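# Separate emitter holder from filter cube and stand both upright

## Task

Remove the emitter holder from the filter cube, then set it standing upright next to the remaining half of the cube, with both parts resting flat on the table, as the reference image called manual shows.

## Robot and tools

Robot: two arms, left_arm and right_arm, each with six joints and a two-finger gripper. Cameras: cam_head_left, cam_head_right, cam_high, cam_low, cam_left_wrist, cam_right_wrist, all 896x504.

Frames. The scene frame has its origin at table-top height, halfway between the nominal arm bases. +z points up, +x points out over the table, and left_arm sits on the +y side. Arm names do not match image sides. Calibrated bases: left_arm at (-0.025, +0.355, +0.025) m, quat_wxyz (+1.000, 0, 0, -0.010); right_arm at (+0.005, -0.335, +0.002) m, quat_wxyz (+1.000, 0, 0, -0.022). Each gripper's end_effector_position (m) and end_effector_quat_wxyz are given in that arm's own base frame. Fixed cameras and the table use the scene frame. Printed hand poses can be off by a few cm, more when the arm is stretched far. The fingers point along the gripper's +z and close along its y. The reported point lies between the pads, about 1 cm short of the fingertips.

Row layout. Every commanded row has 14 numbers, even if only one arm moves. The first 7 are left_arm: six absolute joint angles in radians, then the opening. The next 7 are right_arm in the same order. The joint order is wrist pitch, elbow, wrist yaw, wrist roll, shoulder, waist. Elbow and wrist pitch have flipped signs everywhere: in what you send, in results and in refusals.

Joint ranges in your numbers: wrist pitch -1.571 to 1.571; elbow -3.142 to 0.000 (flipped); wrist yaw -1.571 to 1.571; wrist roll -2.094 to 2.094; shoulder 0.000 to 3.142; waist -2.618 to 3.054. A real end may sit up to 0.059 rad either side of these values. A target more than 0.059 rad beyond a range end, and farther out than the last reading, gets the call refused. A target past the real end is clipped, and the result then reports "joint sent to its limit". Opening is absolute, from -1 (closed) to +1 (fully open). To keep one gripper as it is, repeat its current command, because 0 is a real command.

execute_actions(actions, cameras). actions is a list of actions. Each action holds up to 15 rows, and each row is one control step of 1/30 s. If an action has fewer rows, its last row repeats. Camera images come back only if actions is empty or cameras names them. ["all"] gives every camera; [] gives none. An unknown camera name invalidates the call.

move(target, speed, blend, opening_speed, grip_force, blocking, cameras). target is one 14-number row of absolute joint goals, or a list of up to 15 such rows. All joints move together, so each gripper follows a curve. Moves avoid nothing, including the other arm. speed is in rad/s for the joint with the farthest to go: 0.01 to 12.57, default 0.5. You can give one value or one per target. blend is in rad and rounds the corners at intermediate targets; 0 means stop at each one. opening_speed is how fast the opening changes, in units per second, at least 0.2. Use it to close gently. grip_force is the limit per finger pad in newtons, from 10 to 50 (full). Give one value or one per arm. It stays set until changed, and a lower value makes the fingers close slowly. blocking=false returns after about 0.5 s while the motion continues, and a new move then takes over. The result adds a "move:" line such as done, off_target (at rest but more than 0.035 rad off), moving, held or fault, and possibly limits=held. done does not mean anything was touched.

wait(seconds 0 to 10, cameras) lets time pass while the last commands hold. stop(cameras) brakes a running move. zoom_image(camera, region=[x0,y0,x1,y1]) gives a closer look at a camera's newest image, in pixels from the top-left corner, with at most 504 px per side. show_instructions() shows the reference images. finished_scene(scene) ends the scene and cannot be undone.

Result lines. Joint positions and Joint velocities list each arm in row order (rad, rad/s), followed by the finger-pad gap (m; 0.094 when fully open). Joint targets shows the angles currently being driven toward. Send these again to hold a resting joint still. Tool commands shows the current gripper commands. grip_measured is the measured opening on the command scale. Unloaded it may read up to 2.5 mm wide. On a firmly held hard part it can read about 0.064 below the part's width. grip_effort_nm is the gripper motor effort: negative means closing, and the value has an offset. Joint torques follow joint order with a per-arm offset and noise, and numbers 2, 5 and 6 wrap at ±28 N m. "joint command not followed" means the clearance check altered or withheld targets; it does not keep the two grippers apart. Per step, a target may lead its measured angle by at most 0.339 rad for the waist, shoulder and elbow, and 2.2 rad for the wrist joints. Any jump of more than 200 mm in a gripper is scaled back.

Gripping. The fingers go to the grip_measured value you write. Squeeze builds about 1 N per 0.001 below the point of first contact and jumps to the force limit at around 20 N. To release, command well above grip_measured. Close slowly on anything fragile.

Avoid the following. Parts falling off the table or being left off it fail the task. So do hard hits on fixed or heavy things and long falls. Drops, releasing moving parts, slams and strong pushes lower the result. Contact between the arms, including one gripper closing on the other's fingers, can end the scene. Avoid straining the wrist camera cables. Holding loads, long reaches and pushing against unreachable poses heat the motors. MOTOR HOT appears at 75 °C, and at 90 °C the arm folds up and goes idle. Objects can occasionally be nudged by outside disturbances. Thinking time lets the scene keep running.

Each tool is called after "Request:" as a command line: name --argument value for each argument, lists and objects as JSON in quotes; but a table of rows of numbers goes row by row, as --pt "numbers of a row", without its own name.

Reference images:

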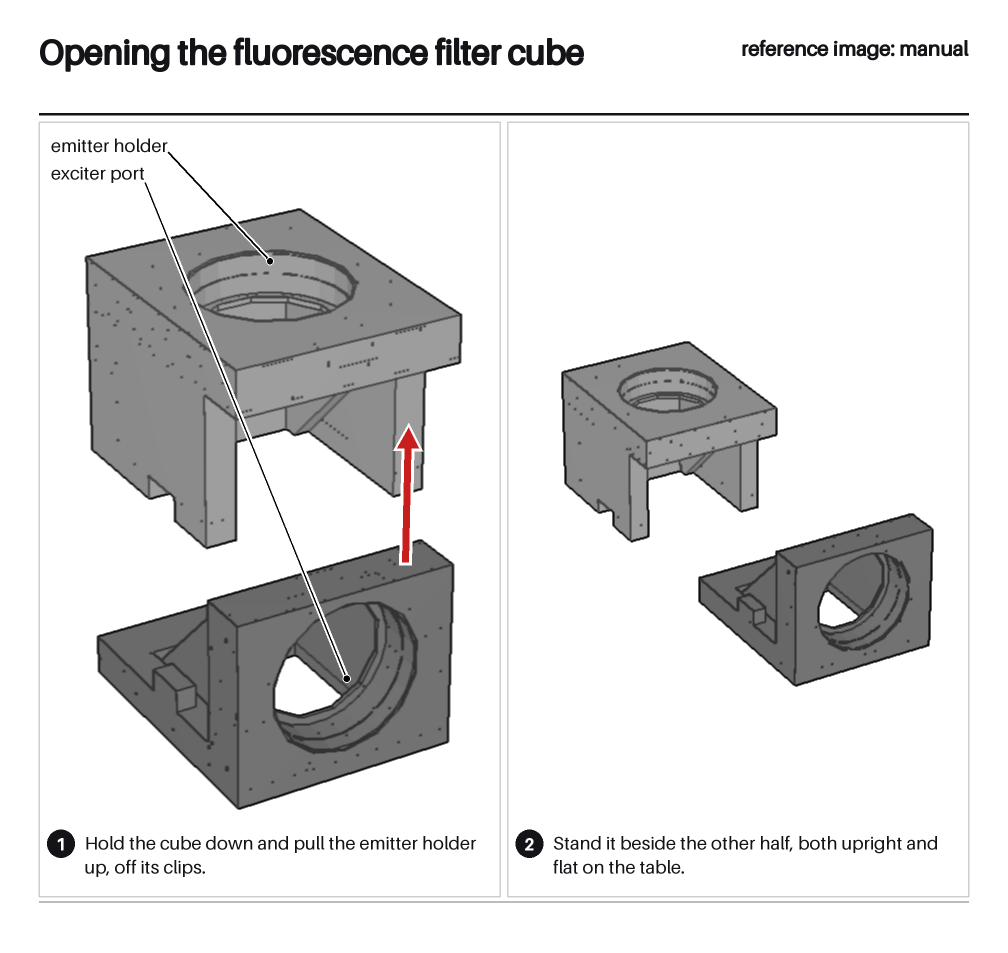

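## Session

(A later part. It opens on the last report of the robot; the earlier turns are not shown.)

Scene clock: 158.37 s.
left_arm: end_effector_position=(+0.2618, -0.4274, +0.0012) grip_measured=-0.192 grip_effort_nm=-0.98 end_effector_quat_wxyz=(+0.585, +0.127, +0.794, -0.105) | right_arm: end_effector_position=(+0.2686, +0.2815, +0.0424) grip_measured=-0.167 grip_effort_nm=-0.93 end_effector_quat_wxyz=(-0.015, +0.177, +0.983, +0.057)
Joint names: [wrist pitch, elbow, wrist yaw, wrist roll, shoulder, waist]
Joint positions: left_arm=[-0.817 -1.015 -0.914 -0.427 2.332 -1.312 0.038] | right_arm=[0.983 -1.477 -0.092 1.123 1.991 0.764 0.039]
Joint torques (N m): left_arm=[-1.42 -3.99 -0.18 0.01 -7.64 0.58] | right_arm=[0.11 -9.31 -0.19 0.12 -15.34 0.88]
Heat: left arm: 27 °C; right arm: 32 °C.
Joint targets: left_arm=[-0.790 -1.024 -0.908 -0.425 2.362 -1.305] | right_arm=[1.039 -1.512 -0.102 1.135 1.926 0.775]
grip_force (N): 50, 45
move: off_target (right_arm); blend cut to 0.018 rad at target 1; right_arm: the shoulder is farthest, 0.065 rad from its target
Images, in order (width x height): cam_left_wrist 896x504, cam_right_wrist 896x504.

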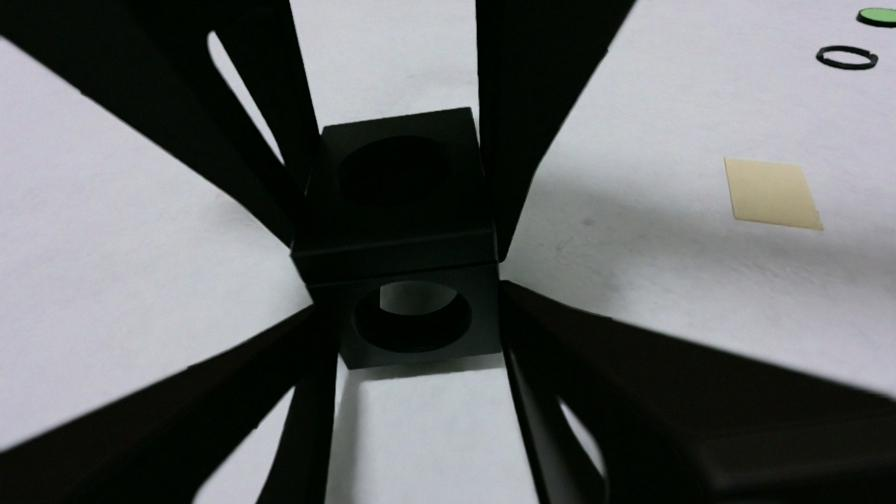

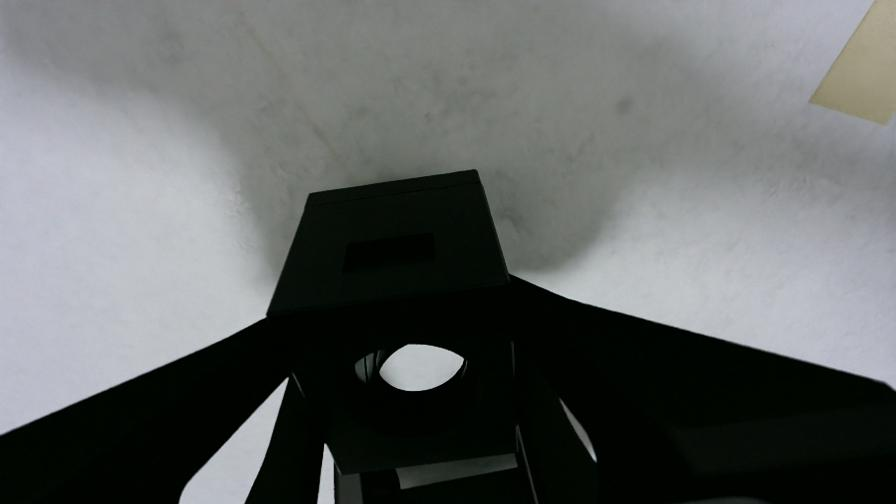

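Request:
move --pt "-0.790 -1.024 -0.908 -0.425 2.362 -1.305 -0.3 0.929 -1.431 -0.102 1.135 1.965 0.775 -0.42" --pt "-0.550 -0.992 -0.800 -0.425 2.440 -1.305 -0.3 0.929 -1.431 -0.102 1.135 1.965 0.775 -0.42" --speed '[0.06, 0.12]' --cameras '["cam_left_wrist","cam_right_wrist"]'

Scene clock: 165.57 s.
left_arm: end_effector_position=(+0.2597, -0.4246, -0.0109) grip_measured=-0.192 grip_effort_nm=-0.97 end_effector_quat_wxyz=(+0.574, +0.145, +0.801, -0.090) | right_arm: end_effector_position=(+0.2683, +0.2840, +0.0341) grip_measured=-0.167 grip_effort_nm=-0.93 end_effector_quat_wxyz=(-0.015, +0.176, +0.982, +0.067)
Joint names: [wrist pitch, elbow, wrist yaw, wrist roll, shoulder, waist]
Joint positions: left_arm=[-0.772 -1.017 -0.901 -0.427 2.342 -1.312 0.038] | right_arm=[0.93 -1.44 -0.103 1.123 1.991 0.764 0.039]
Joint torques (N m): left_arm=[0.62 -1.37 0.78 0.01 -3.02 0.61] | right_arm=[-0.45 -4.96 -0.06 0.1 -11.9 0.88]
Heat: left arm: 27 °C; right arm: 31 °C.
Joint targets: left_arm=[-0.550 -0.992 -0.800 -0.425 2.440 -1.305] | right_arm=[0.929 -1.431 -0.102 1.135 1.965 0.775]
grip_force (N): 50, 45
move: off_target (left_arm); left_arm: the wrist pitch is farthest, 0.222 rad from its target
Images, in order (width x height): cam_left_wrist 896x504, cam_right_wrist 896x504.

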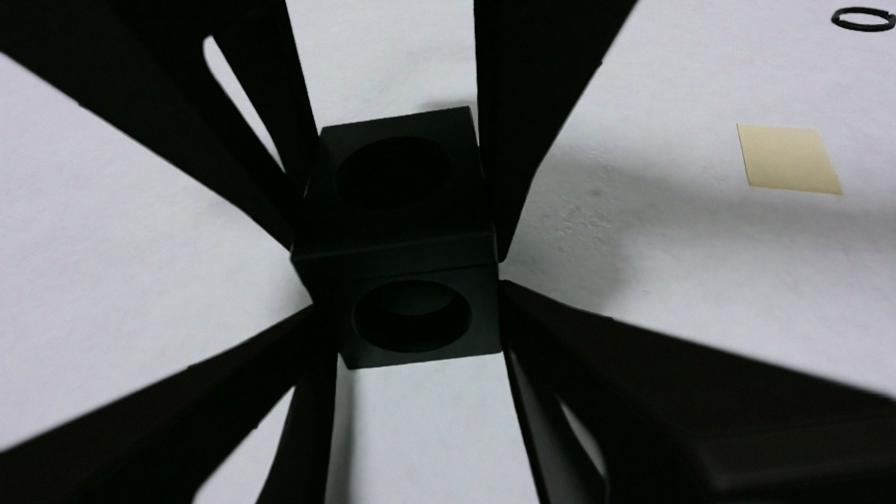

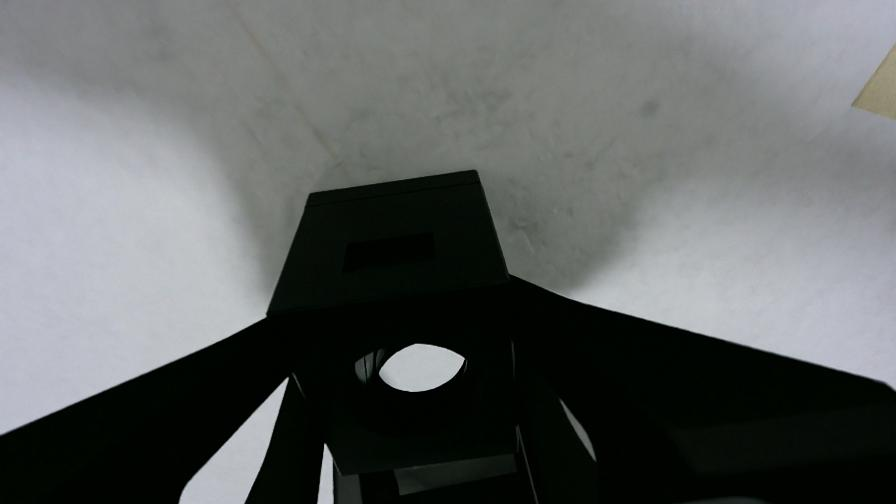

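Request:
zoom_image --camera "cam_left_wrist" --region '[270, 90, 530, 390]'

Request:
zoom_image --camera "cam_right_wrist" --region '[240, 150, 560, 500]'

Scaled by 1.680 from the camera's 896x504 image, which has a finer 1280x720 frame.

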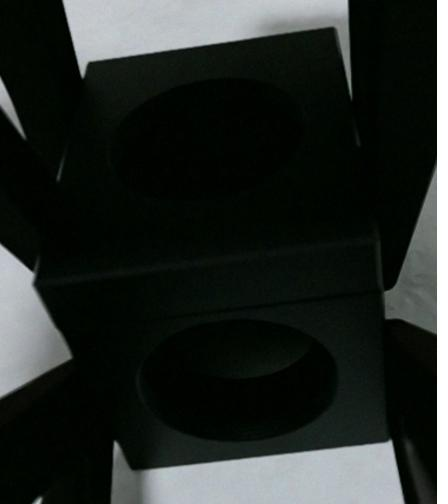

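Scaled by 1.440 from the camera's 896x504 image, which has a finer 1280x720 frame.

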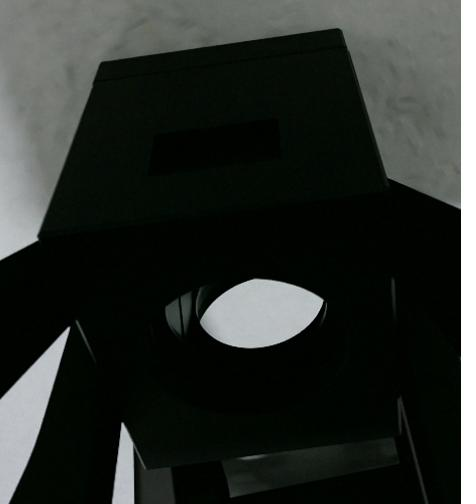

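Request:
move --pt "-0.450 -0.982 -0.760 -0.425 2.470 -1.305 -0.3 0.929 -1.431 -0.102 1.135 1.965 0.775 -0.42" --pt "-0.450 -0.982 -0.760 -0.425 2.470 -1.305 -0.3 1.020 -1.512 -0.102 1.135 1.900 0.775 -0.42" --speed '[0.08, 0.06]' --cameras '["cam_left_wrist","cam_right_wrist"]'

Scene clock: 173.60 s.
left_arm: end_effector_position=(+0.2602, -0.4232, -0.0145) grip_measured=-0.192 grip_effort_nm=-0.98 end_effector_quat_wxyz=(+0.571, +0.144, +0.804, -0.082) | right_arm: end_effector_position=(+0.2695, +0.2829, +0.0362) grip_measured=-0.167 grip_effort_nm=-0.93 end_effector_quat_wxyz=(-0.011, +0.172, +0.983, +0.063)
Joint names: [wrist pitch, elbow, wrist yaw, wrist roll, shoulder, waist]
Joint positions: left_arm=[-0.746 -1.027 -0.911 -0.438 2.349 -1.313 0.038] | right_arm=[0.941 -1.449 -0.094 1.114 1.99 0.764 0.039]
Joint torques (N m): left_arm=[1.42 -0.03 1.29 0.15 -1.44 0.62] | right_arm=[0.31 -12.14 -0.16 0.2 -17.44 0.91]
Heat: left arm: 27 °C; right arm: 31 °C.
Joint targets: left_arm=[-0.450 -0.982 -0.760 -0.425 2.470 -1.305] | right_arm=[1.020 -1.512 -0.102 1.135 1.900 0.775]
grip_force (N): 50, 45
move: off_target (left_arm, right_arm); left_arm: the wrist pitch is farthest, 0.296 rad from its target; right_arm: the shoulder is farthest, 0.090 rad from its target
Images, in order (width x height): cam_left_wrist 896x504, cam_right_wrist 896x504.

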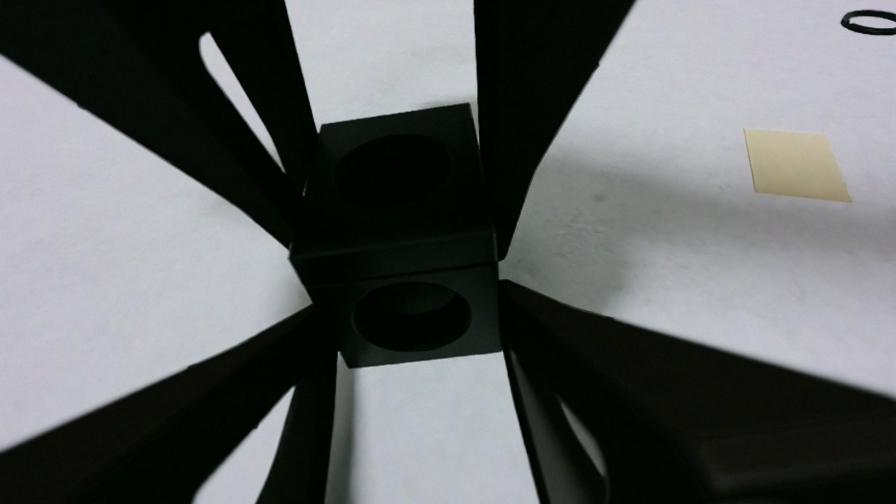

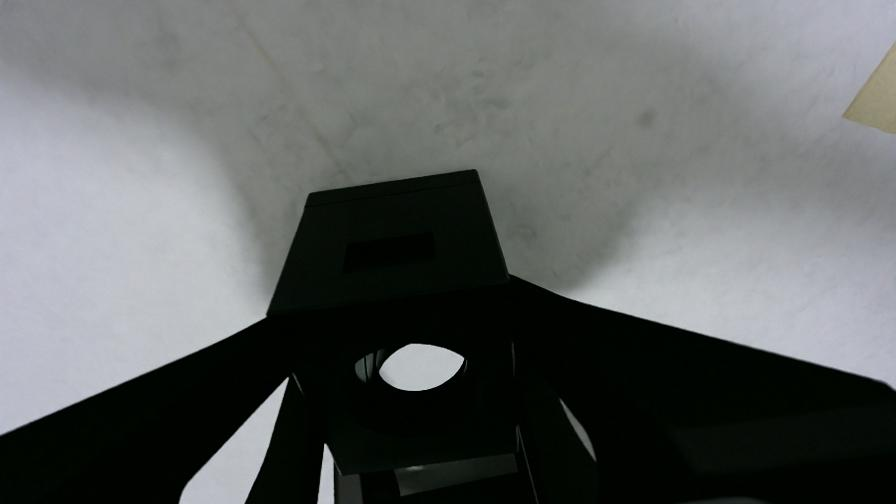

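Request:
move --pt "-0.250 -0.962 -0.700 -0.425 2.530 -1.305 -0.3 0.980 -1.512 -0.102 1.135 1.900 0.775 -0.42" --pt "-0.250 -0.962 -0.700 -0.425 2.530 -1.305 -0.3 0.980 -1.560 -0.102 1.135 1.850 0.775 -0.42" --speed '[0.12, 0.06]' --cameras '["cam_left_wrist","cam_right_wrist"]'

Scene clock: 178.27 s.
left_arm: end_effector_position=(+0.2601, -0.4203, -0.0213) grip_measured=-0.192 grip_effort_nm=-0.97 end_effector_quat_wxyz=(+0.564, +0.147, +0.810, -0.068) | right_arm: end_effector_position=(+0.2882, +0.3048, +0.1122) grip_measured=-0.167 grip_effort_nm=-0.93 end_effector_quat_wxyz=(+0.043, +0.169, +0.974, +0.146)
Joint names: [wrist pitch, elbow, wrist yaw, wrist roll, shoulder, waist]
Joint positions: left_arm=[-0.695 -1.04 -0.917 -0.456 2.356 -1.313 0.038] | right_arm=[0.965 -1.548 -0.102 1.126 1.866 0.767 0.039]
Joint torques (N m): left_arm=[3.03 2.62 1.98 0.34 2.41 0.66] | right_arm=[-0.65 -7.61 -0.07 0.11 -10.52 0.58]
Heat: left arm: 29 °C; right arm: 33 °C.
Joint targets: left_arm=[-0.250 -0.962 -0.700 -0.425 2.530 -1.305] | right_arm=[0.980 -1.560 -0.102 1.135 1.850 0.775]
grip_force (N): 50, 45
move: off_target (left_arm); left_arm: the wrist pitch is farthest, 0.445 rad from its target
Images, in order (width x height): cam_left_wrist 896x504, cam_right_wrist 896x504.

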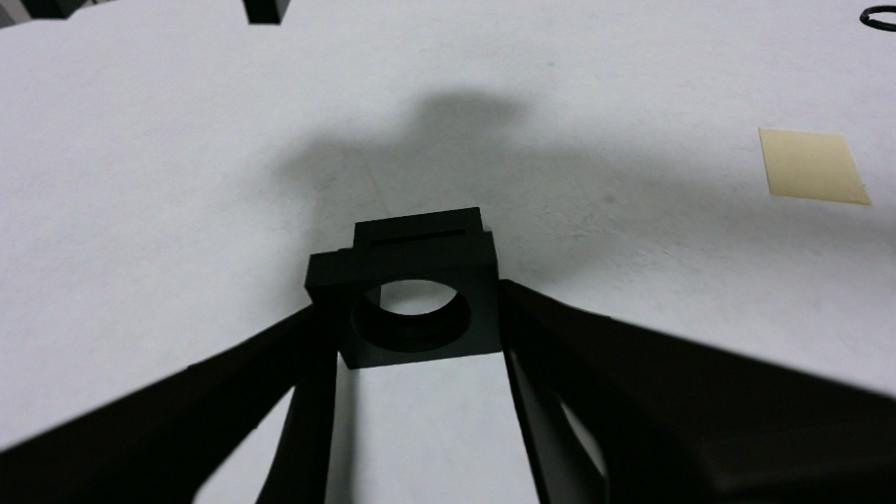

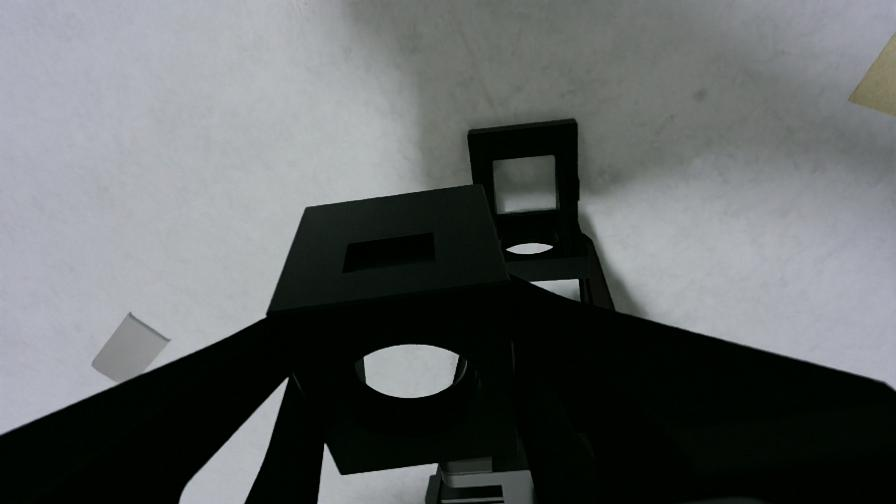

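Request:
move --target '[-0.790,-1.024,-0.908,-0.425,2.362,-1.305,-0.3,1.339,-2.027,-0.131,0.940,2.200,0.580,-0.42]' --speed 0.35 --cameras '["cam_left_wrist","cam_right_wrist","cam_high"]'

Scene clock: 183.67 s.
left_arm: end_effector_position=(+0.2629, -0.4273, -0.0059) grip_measured=-0.192 grip_effort_nm=-0.98 end_effector_quat_wxyz=(+0.584, +0.130, +0.796, -0.092) | right_arm: end_effector_position=(+0.3568, +0.2645, +0.1004) grip_measured=-0.167 grip_effort_nm=-0.93 end_effector_quat_wxyz=(-0.015, +0.176, +0.981, +0.074)
Joint names: [wrist pitch, elbow, wrist yaw, wrist roll, shoulder, waist]
Joint positions: left_arm=[-0.791 -1.036 -0.925 -0.429 2.353 -1.313 0.038] | right_arm=[1.304 -1.997 -0.128 0.944 2.182 0.584 0.039]
Joint torques (N m): left_arm=[-1.66 -2.41 -0.09 0.02 -9.22 0.68] | right_arm=[-0.11 -9.06 -0.12 -0.06 -10.09 -0.38]
Heat: left arm: 30 °C; right arm: 32 °C.
Joint targets: left_arm=[-0.790 -1.024 -0.908 -0.425 2.362 -1.305] | right_arm=[1.339 -2.027 -0.131 0.940 2.200 0.580]
grip_force (N): 50, 45
move: done
Images, in order (width x height): cam_high 896x504, cam_left_wrist 896x504, cam_right_wrist 896x504.

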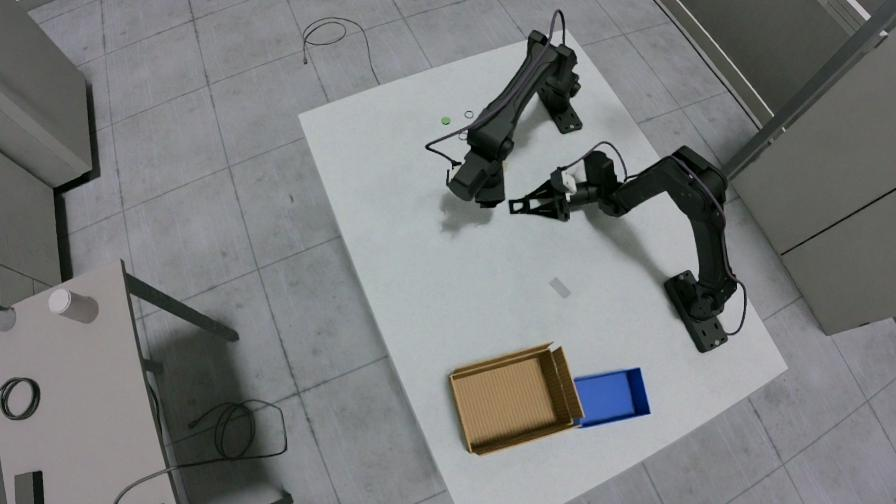

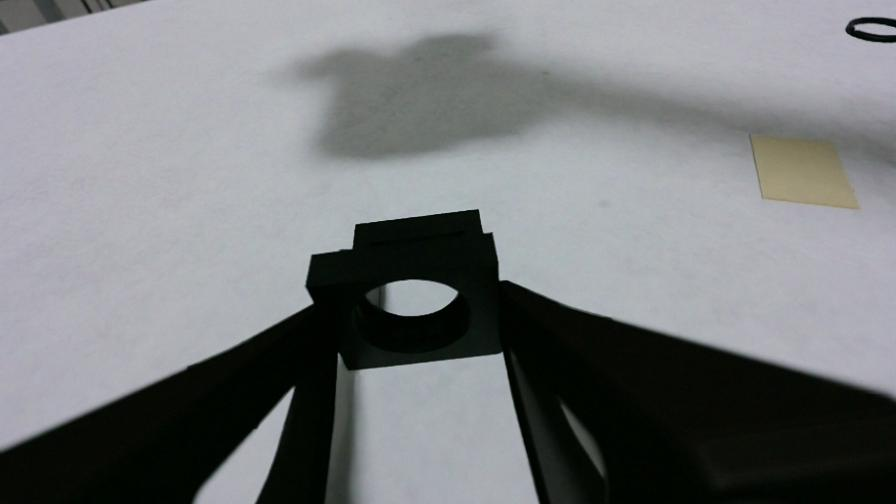

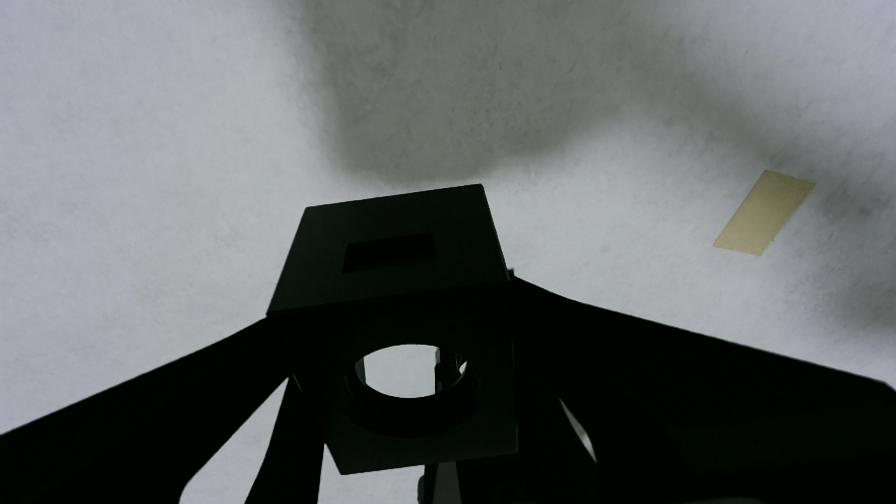

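Request:
move --target '[-0.790,-1.024,-0.908,-0.425,2.362,-1.305,-0.3,1.104,-1.803,-0.131,0.938,2.207,0.580,-0.42]' --speed 0.2 --cameras '["cam_left_wrist","cam_right_wrist"]'

Scene clock: 185.90 s.
left_arm: end_effector_position=(+0.2629, -0.4273, -0.0059) grip_measured=-0.192 grip_effort_nm=-0.98 end_effector_quat_wxyz=(+0.584, +0.130, +0.796, -0.092) | right_arm: end_effector_position=(+0.3596, +0.2664, +0.0506) grip_measured=-0.167 grip_effort_nm=-0.93 end_effector_quat_wxyz=(-0.009, +0.175, +0.981, +0.080)
Joint names: [wrist pitch, elbow, wrist yaw, wrist roll, shoulder, waist]
Joint positions: left_arm=[-0.791 -1.036 -0.925 -0.429 2.353 -1.313 0.038] | right_arm=[1.095 -1.81 -0.128 0.942 2.19 0.584 0.039]
Joint torques (N m): left_arm=[-1.67 -2.4 -0.09 0 -9.24 0.62] | right_arm=[-0.35 -5.35 -0.11 -0.04 -10.22 -0.38]
Heat: left arm: 30 °C; right arm: 31 °C.
Joint targets: left_arm=[-0.790 -1.024 -0.908 -0.425 2.362 -1.305] | right_arm=[1.104 -1.803 -0.131 0.938 2.207 0.580]
grip_force (N): 50, 45
move: done
Images, in order (width x height): cam_left_wrist 896x504, cam_right_wrist 896x504.

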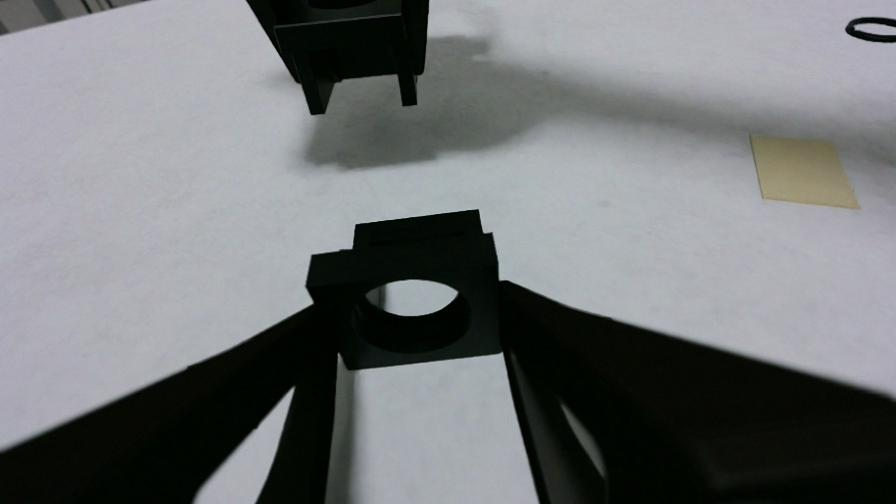

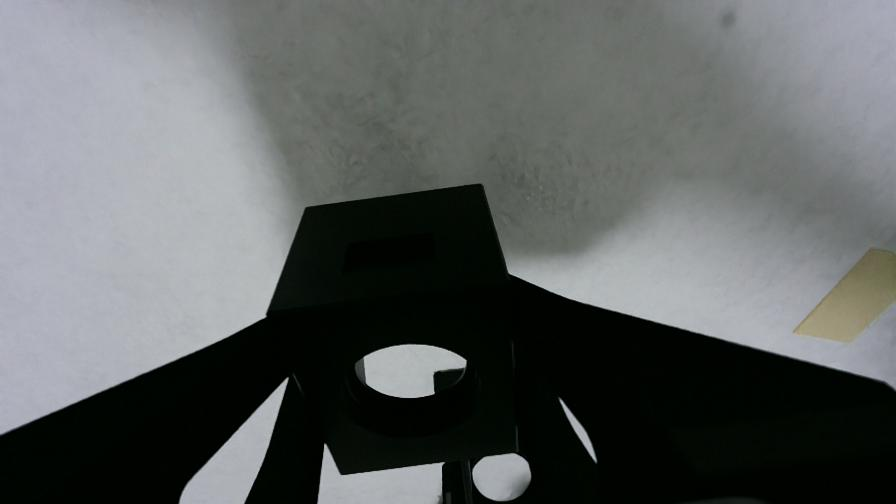

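Request:
zoom_image --camera "cam_left_wrist" --region '[230, 0, 510, 270]'

Scaled by 1.800 from the camera's 896x504 image, which has a finer 1280x720 frame.

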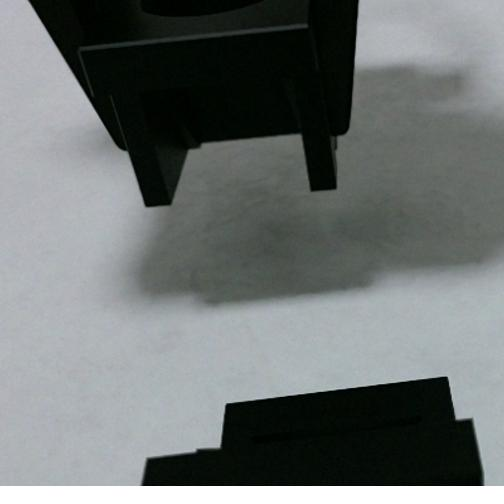

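Request:
move --target '[-0.790,-1.024,-0.908,-0.425,2.362,-1.305,-0.3,1.066,-1.758,-0.131,0.938,2.220,0.580,-0.42]' --speed 0.1

Scene clock: 188.03 s.
left_arm: end_effector_position=(+0.2629, -0.4273, -0.0059) grip_measured=-0.192 grip_effort_nm=-0.98 end_effector_quat_wxyz=(+0.584, +0.130, +0.796, -0.092) | right_arm: end_effector_position=(+0.3558, +0.2640, +0.0340) grip_measured=-0.167 grip_effort_nm=-0.93 end_effector_quat_wxyz=(-0.016, +0.175, +0.982, +0.073)
Joint names: [wrist pitch, elbow, wrist yaw, wrist roll, shoulder, waist]
Joint positions: left_arm=[-0.791 -1.036 -0.925 -0.429 2.353 -1.313 0.038] | right_arm=[1.056 -1.766 -0.129 0.942 2.203 0.584 0.039]
Joint torques (N m): left_arm=[-1.68 -2.41 -0.09 0.03 -9.18 0.59] | right_arm=[-0.3 -5.23 -0.11 -0.06 -10.18 -0.4]
Heat: left arm: 30 °C; right arm: 31 °C.
Joint targets: left_arm=[-0.790 -1.024 -0.908 -0.425 2.362 -1.305] | right_arm=[1.066 -1.758 -0.131 0.938 2.220 0.580]
grip_force (N): 50, 45
move: done

Request:
move --target '[-0.790,-1.024,-0.908,-0.425,2.362,-1.305,-0.3,1.040,-1.737,-0.131,0.938,2.225,0.580,-0.42]' --speed 0.04 --cameras '["cam_left_wrist","cam_right_wrist"]'

Scene clock: 189.50 s.
left_arm: end_effector_position=(+0.2629, -0.4273, -0.0059) grip_measured=-0.192 grip_effort_nm=-0.98 end_effector_quat_wxyz=(+0.584, +0.130, +0.796, -0.092) | right_arm: end_effector_position=(+0.3562, +0.2642, +0.0292) grip_measured=-0.167 grip_effort_nm=-0.93 end_effector_quat_wxyz=(-0.014, +0.175, +0.982, +0.075)
Joint names: [wrist pitch, elbow, wrist yaw, wrist roll, shoulder, waist]
Joint positions: left_arm=[-0.791 -1.036 -0.925 -0.429 2.353 -1.313 0.038] | right_arm=[1.031 -1.746 -0.129 0.942 2.203 0.584 0.039]
Joint torques (N m): left_arm=[-1.66 -2.37 -0.1 0.03 -9.2 0.69] | right_arm=[-0.3 -5.12 -0.12 -0.06 -9.76 -0.43]
Heat: left arm: 30 °C; right arm: 31 °C.
Joint targets: left_arm=[-0.790 -1.024 -0.908 -0.425 2.362 -1.305] | right_arm=[1.040 -1.737 -0.131 0.938 2.225 0.580]
grip_force (N): 50, 45
move: done
Images, in order (width x height): cam_left_wrist 896x504, cam_right_wrist 896x504.

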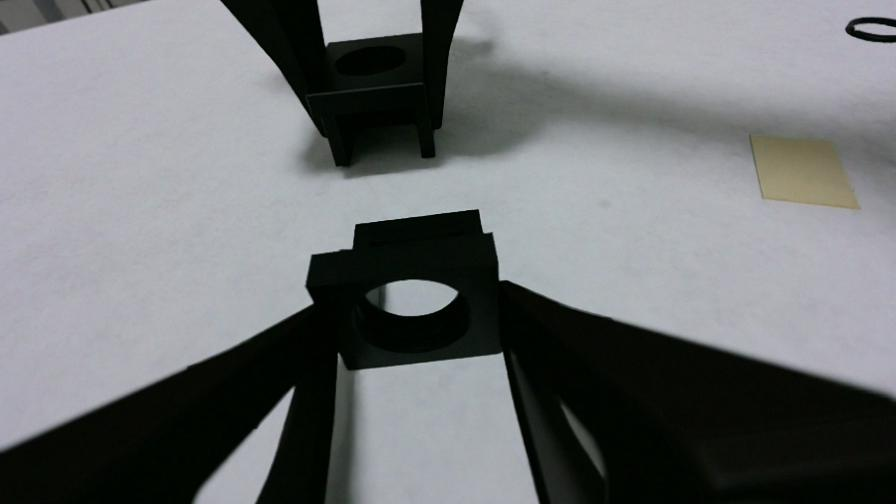

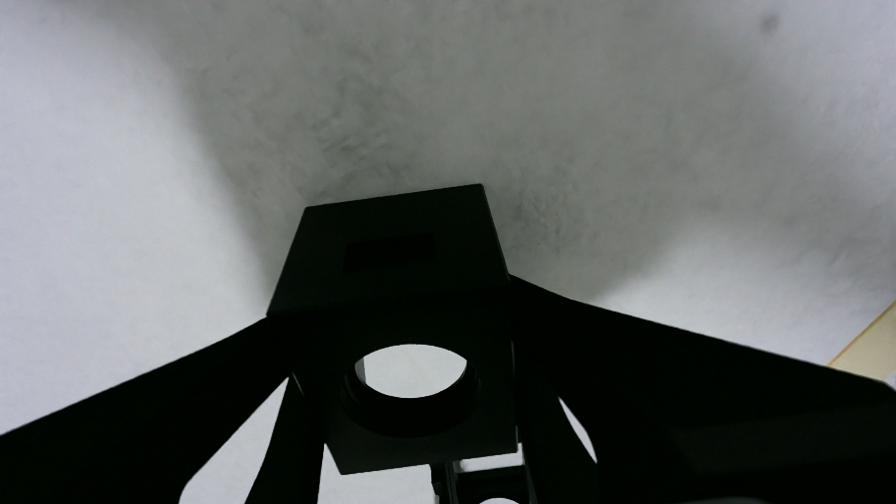

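Request:
zoom_image --camera "cam_left_wrist" --region '[280, 20, 480, 190]'

Request:
zoom_image --camera "cam_right_wrist" --region '[250, 160, 540, 330]'

Scaled by 2.520 from the camera's 896x504 image, which has a finer 1280x720 frame.

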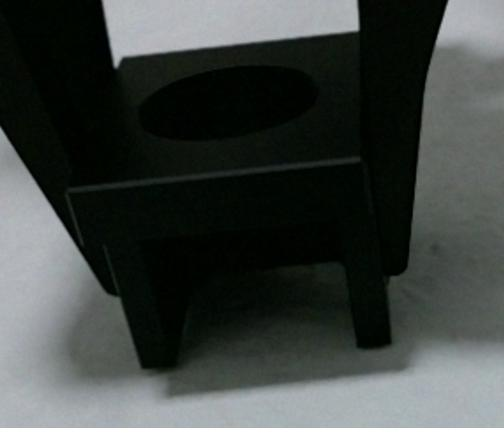

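Scaled by 1.738 from the camera's 896x504 image, which has a finer 1280x720 frame.

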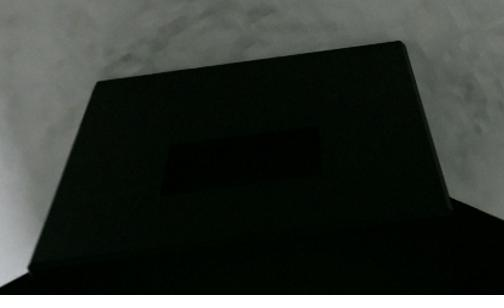

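Request:
move --target '[-0.790,-1.024,-0.908,-0.425,2.362,-1.305,-0.3,1.024,-1.721,-0.131,0.938,2.225,0.580,-0.42]' --speed 0.03 --cameras '["cam_left_wrist"]'

Request:
zoom_image --camera "cam_left_wrist" --region '[280, 20, 480, 190]'

Scene clock: 191.07 s.
left_arm: end_effector_position=(+0.2629, -0.4273, -0.0059) grip_measured=-0.192 grip_effort_nm=-0.98 end_effector_quat_wxyz=(+0.584, +0.130, +0.796, -0.092) | right_arm: end_effector_position=(+0.3563, +0.2644, +0.0281) grip_measured=-0.167 grip_effort_nm=-0.93 end_effector_quat_wxyz=(-0.014, +0.175, +0.982, +0.076)
Joint names: [wrist pitch, elbow, wrist yaw, wrist roll, shoulder, waist]
Joint positions: left_arm=[-0.791 -1.036 -0.925 -0.429 2.353 -1.313 0.038] | right_arm=[1.024 -1.741 -0.129 0.942 2.203 0.584 0.039]
Joint torques (N m): left_arm=[-1.67 -2.4 -0.07 0.02 -9.2 0.65] | right_arm=[-0.44 -4.11 -0.09 -0.07 -9.74 -0.39]
Heat: left arm: 30 °C; right arm: 31 °C.
Joint targets: left_arm=[-0.790 -1.024 -0.908 -0.425 2.362 -1.305] | right_arm=[1.024 -1.721 -0.131 0.938 2.225 0.580]
grip_force (N): 50, 45
move: done
Images, in order (width x height): cam_left_wrist 896x504.

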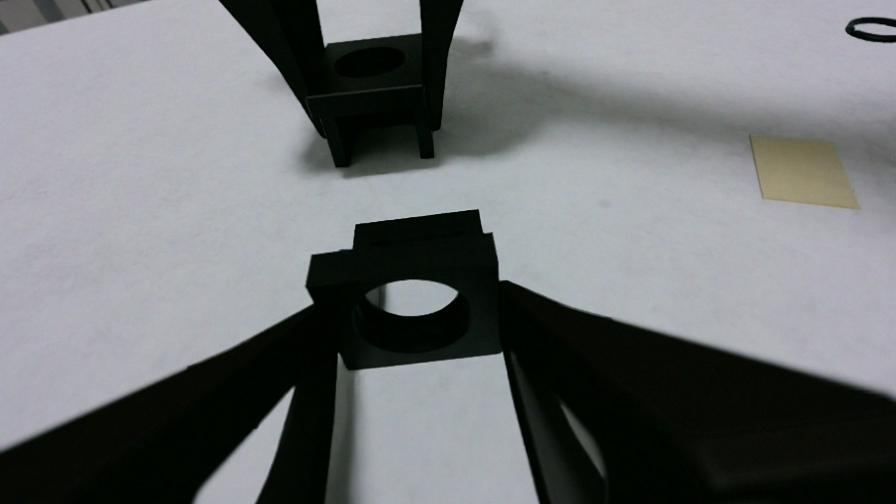

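Scaled by 2.520 from the camera's 896x504 image, which has a finer 1280x720 frame.

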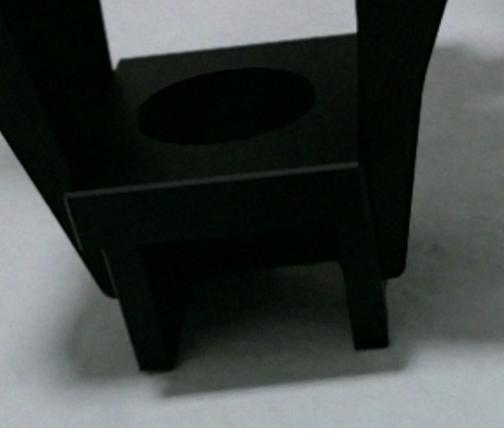

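Request:
move --target '[-0.790,-1.024,-0.908,-0.425,2.362,-1.305,-0.3,1.024,-1.721,-0.131,0.938,2.225,0.580,-0.30]' --grip_force '[50, 12]'

Request:
move --target '[-0.790,-1.024,-0.908,-0.425,2.362,-1.305,-0.3,1.024,-1.727,-0.131,0.938,2.225,0.580,0.25]' --opening_speed 0.4 --cameras '["cam_left_wrist", "cam_right_wrist"]'

Scene clock: 192.17 s.
left_arm: end_effector_position=(+0.2629, -0.4273, -0.0059) grip_measured=-0.192 grip_effort_nm=-0.98 end_effector_quat_wxyz=(+0.584, +0.130, +0.796, -0.092) | right_arm: end_effector_position=(+0.3563, +0.2644, +0.0281) grip_measured=-0.156 grip_effort_nm=-0.33 end_effector_quat_wxyz=(-0.014, +0.175, +0.982, +0.076)
Joint names: [wrist pitch, elbow, wrist yaw, wrist roll, shoulder, waist]
Joint positions: left_arm=[-0.791 -1.036 -0.925 -0.429 2.353 -1.313 0.038] | right_arm=[1.024 -1.741 -0.129 0.942 2.203 0.584 0.04]
Joint torques (N m): left_arm=[-1.67 -2.43 -0.09 0.03 -9.25 0.66] | right_arm=[-0.45 -4.15 -0.12 -0.05 -9.76 -0.34]
Heat: left arm: 30 °C; right arm: 31 °C.
Joint targets: left_arm=[-0.790 -1.024 -0.908 -0.425 2.362 -1.305] | right_arm=[1.024 -1.721 -0.131 0.938 2.225 0.580]
grip_force (N): 50, 12
move: done

Scene clock: 193.77 s.
left_arm: end_effector_position=(+0.2629, -0.4273, -0.0059) grip_measured=-0.192 grip_effort_nm=-0.98 end_effector_quat_wxyz=(+0.584, +0.130, +0.796, -0.092) | right_arm: end_effector_position=(+0.3571, +0.2652, +0.0274) grip_measured=+0.247 grip_effort_nm=0.15 end_effector_quat_wxyz=(-0.012, +0.175, +0.981, +0.078)
Joint names: [wrist pitch, elbow, wrist yaw, wrist roll, shoulder, waist]
Joint positions: left_arm=[-0.791 -1.036 -0.925 -0.429 2.353 -1.313 0.038] | right_arm=[1.016 -1.738 -0.13 0.942 2.203 0.584 0.059]
Joint torques (N m): left_arm=[-1.67 -2.37 -0.08 0.04 -9.21 0.62] | right_arm=[-0.37 -4.98 -0.09 -0.06 -9.76 -0.34]
Heat: left arm: 30 °C; right arm: 31 °C.
Joint targets: left_arm=[-0.790 -1.024 -0.908 -0.425 2.362 -1.305] | right_arm=[1.024 -1.727 -0.131 0.938 2.225 0.580]
grip_force (N): 50, 12
move: done
Images, in order (width x height): cam_left_wrist 896x504, cam_right_wrist 896x504.

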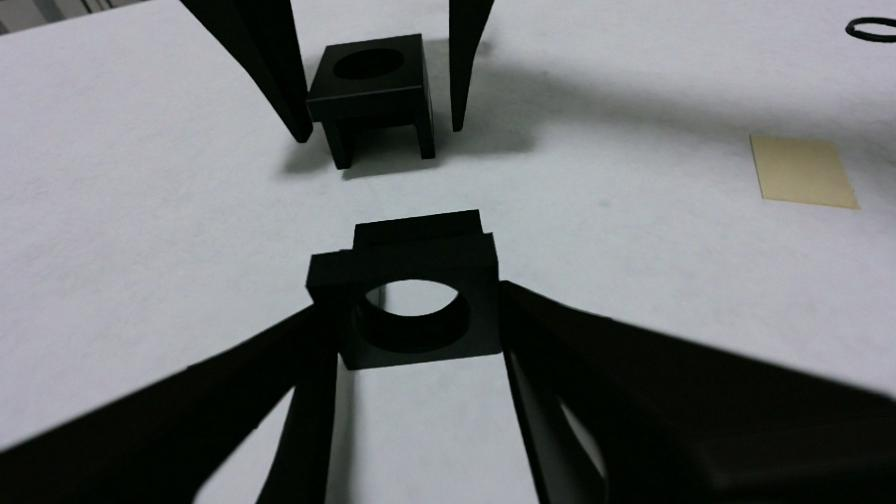

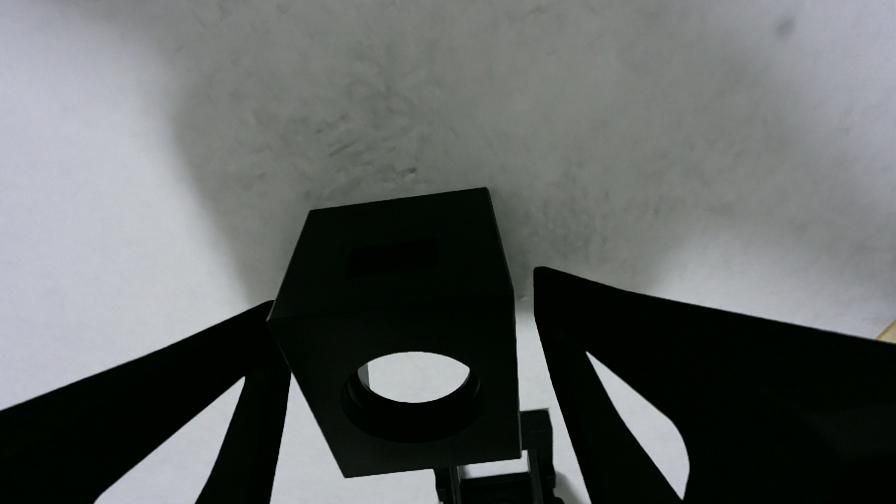

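Request:
move --target '[-0.790,-1.024,-0.908,-0.425,2.362,-1.305,0.4,1.024,-1.727,-0.131,0.938,2.225,0.580,0.6]' --opening_speed 0.4 --cameras '["cam_left_wrist", "cam_right_wrist"]'

Scene clock: 196.30 s.
left_arm: end_effector_position=(+0.2634, -0.4279, -0.0058) grip_measured=+0.398 grip_effort_nm=0.14 end_effector_quat_wxyz=(+0.583, +0.131, +0.796, -0.094) | right_arm: end_effector_position=(+0.3571, +0.2652, +0.0275) grip_measured=+0.597 grip_effort_nm=0.14 end_effector_quat_wxyz=(-0.012, +0.175, +0.981, +0.078)
Joint names: [wrist pitch, elbow, wrist yaw, wrist roll, shoulder, waist]
Joint positions: left_arm=[-0.794 -1.036 -0.92 -0.427 2.353 -1.311 0.066] | right_arm=[1.016 -1.738 -0.131 0.942 2.203 0.584 0.075]
Joint torques (N m): left_arm=[-1.63 -2.37 -0.14 0.01 -9.2 0.51] | right_arm=[-0.36 -4.92 -0.09 -0.05 -9.76 -0.39]
Heat: left arm: 30 °C; right arm: 31 °C.
Joint targets: left_arm=[-0.790 -1.024 -0.908 -0.425 2.362 -1.305] | right_arm=[1.024 -1.727 -0.131 0.938 2.225 0.580]
grip_force (N): 50, 12
move: done
Images, in order (width x height): cam_left_wrist 896x504, cam_right_wrist 896x504.

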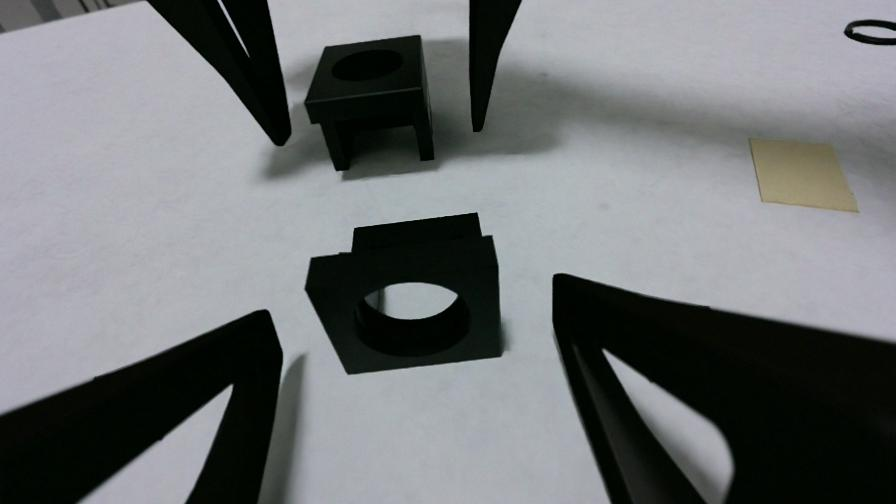

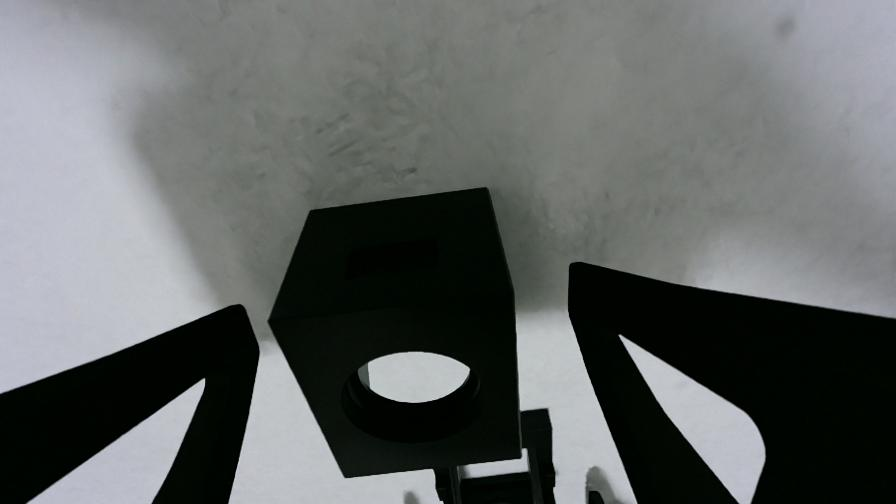

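Both halves are free. Retreat both arms.

Request:
move --pt "-0.768 -0.978 -0.954 -0.473 2.305 -1.350 0.4 1.16 -1.845 -0.131 0.938 2.175 0.580 0.6" --pt "-0.614 -0.894 -1.037 -0.542 2.160 -1.448 0.4 1.37 -2.06 -0.131 0.938 2.150 0.580 0.6" --speed '[0.3, 0.4]' --blend '[0.03, 0]' --cameras '["cam_left_wrist", "cam_right_wrist", "cam_high", "cam_head_left"]'

Scene clock: 198.47 s.
left_arm: end_effector_position=(+0.2076, -0.4064, +0.0134) grip_measured=+0.399 grip_effort_nm=0.13 end_effector_quat_wxyz=(+0.578, +0.153, +0.798, -0.078) | right_arm: end_effector_position=(+0.3577, +0.2657, +0.1077) grip_measured=+0.597 grip_effort_nm=0.15 end_effector_quat_wxyz=(-0.015, +0.175, +0.982, +0.076)
Joint names: [wrist pitch, elbow, wrist yaw, wrist roll, shoulder, waist]
Joint positions: left_arm=[-0.63 -0.904 -1.023 -0.53 2.194 -1.445 0.066] | right_arm=[1.336 -2.038 -0.131 0.941 2.19 0.584 0.075]
Joint torques (N m): left_arm=[-1.34 -2.58 -0.47 -0.16 -11.34 -0.25] | right_arm=[-0.12 -8.17 -0.09 -0.05 -14.98 -0.39]
Heat: left arm: 29 °C; right arm: 31 °C.
Joint targets: left_arm=[-0.614 -0.894 -1.037 -0.542 2.160 -1.448] | right_arm=[1.370 -2.060 -0.131 0.938 2.150 0.580]
grip_force (N): 50, 12
move: off_target (right_arm); right_arm: the shoulder is farthest, 0.040 rad from its target
Images, in order (width x height): cam_head_left 896x504, cam_high 896x504, cam_left_wrist 896x504, cam_right_wrist 896x504.

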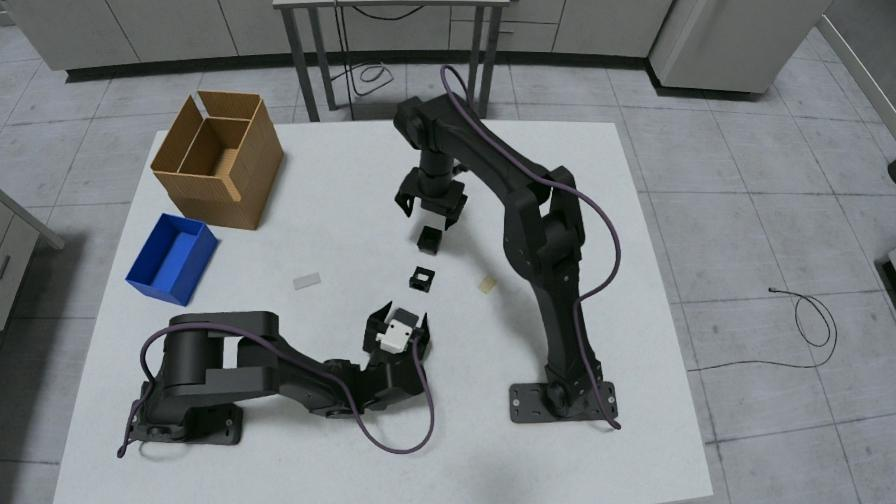

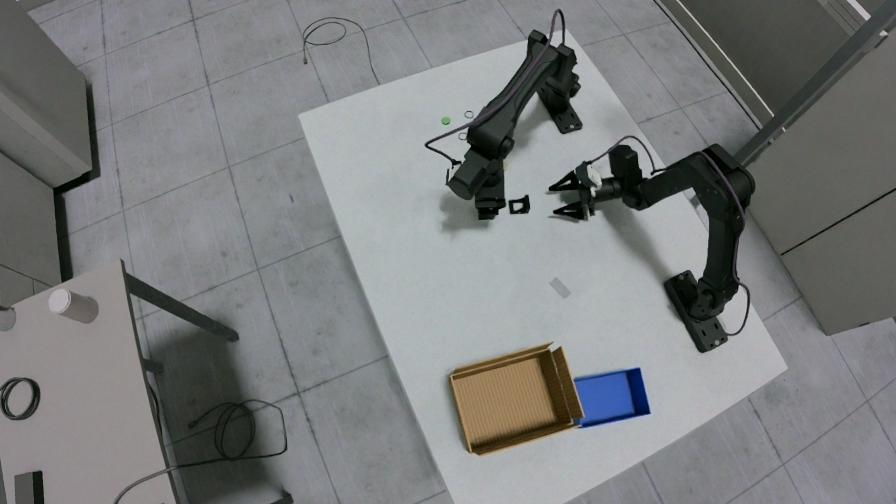

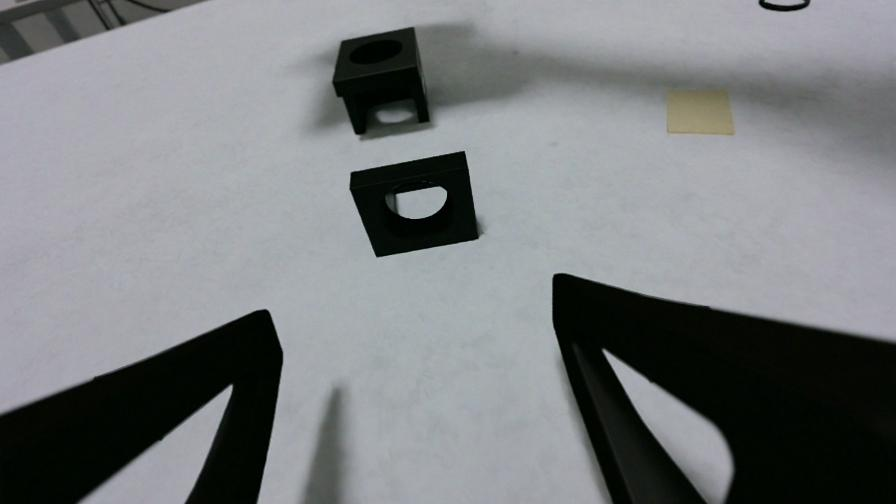

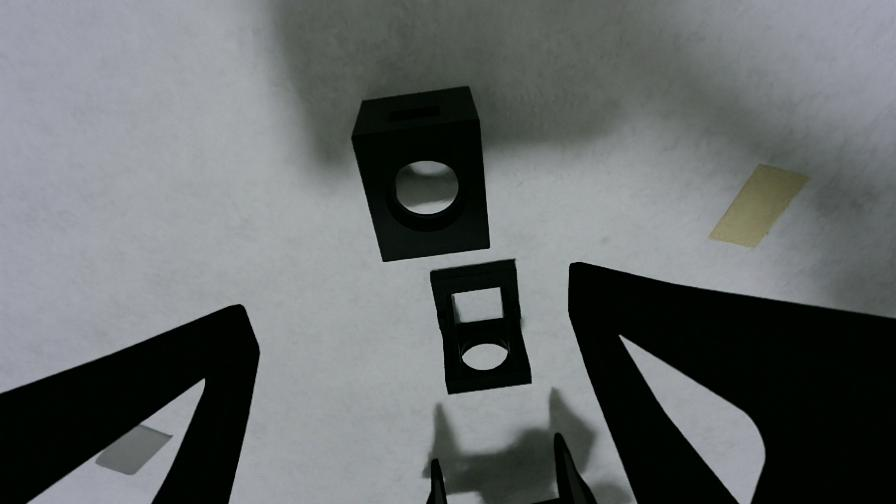

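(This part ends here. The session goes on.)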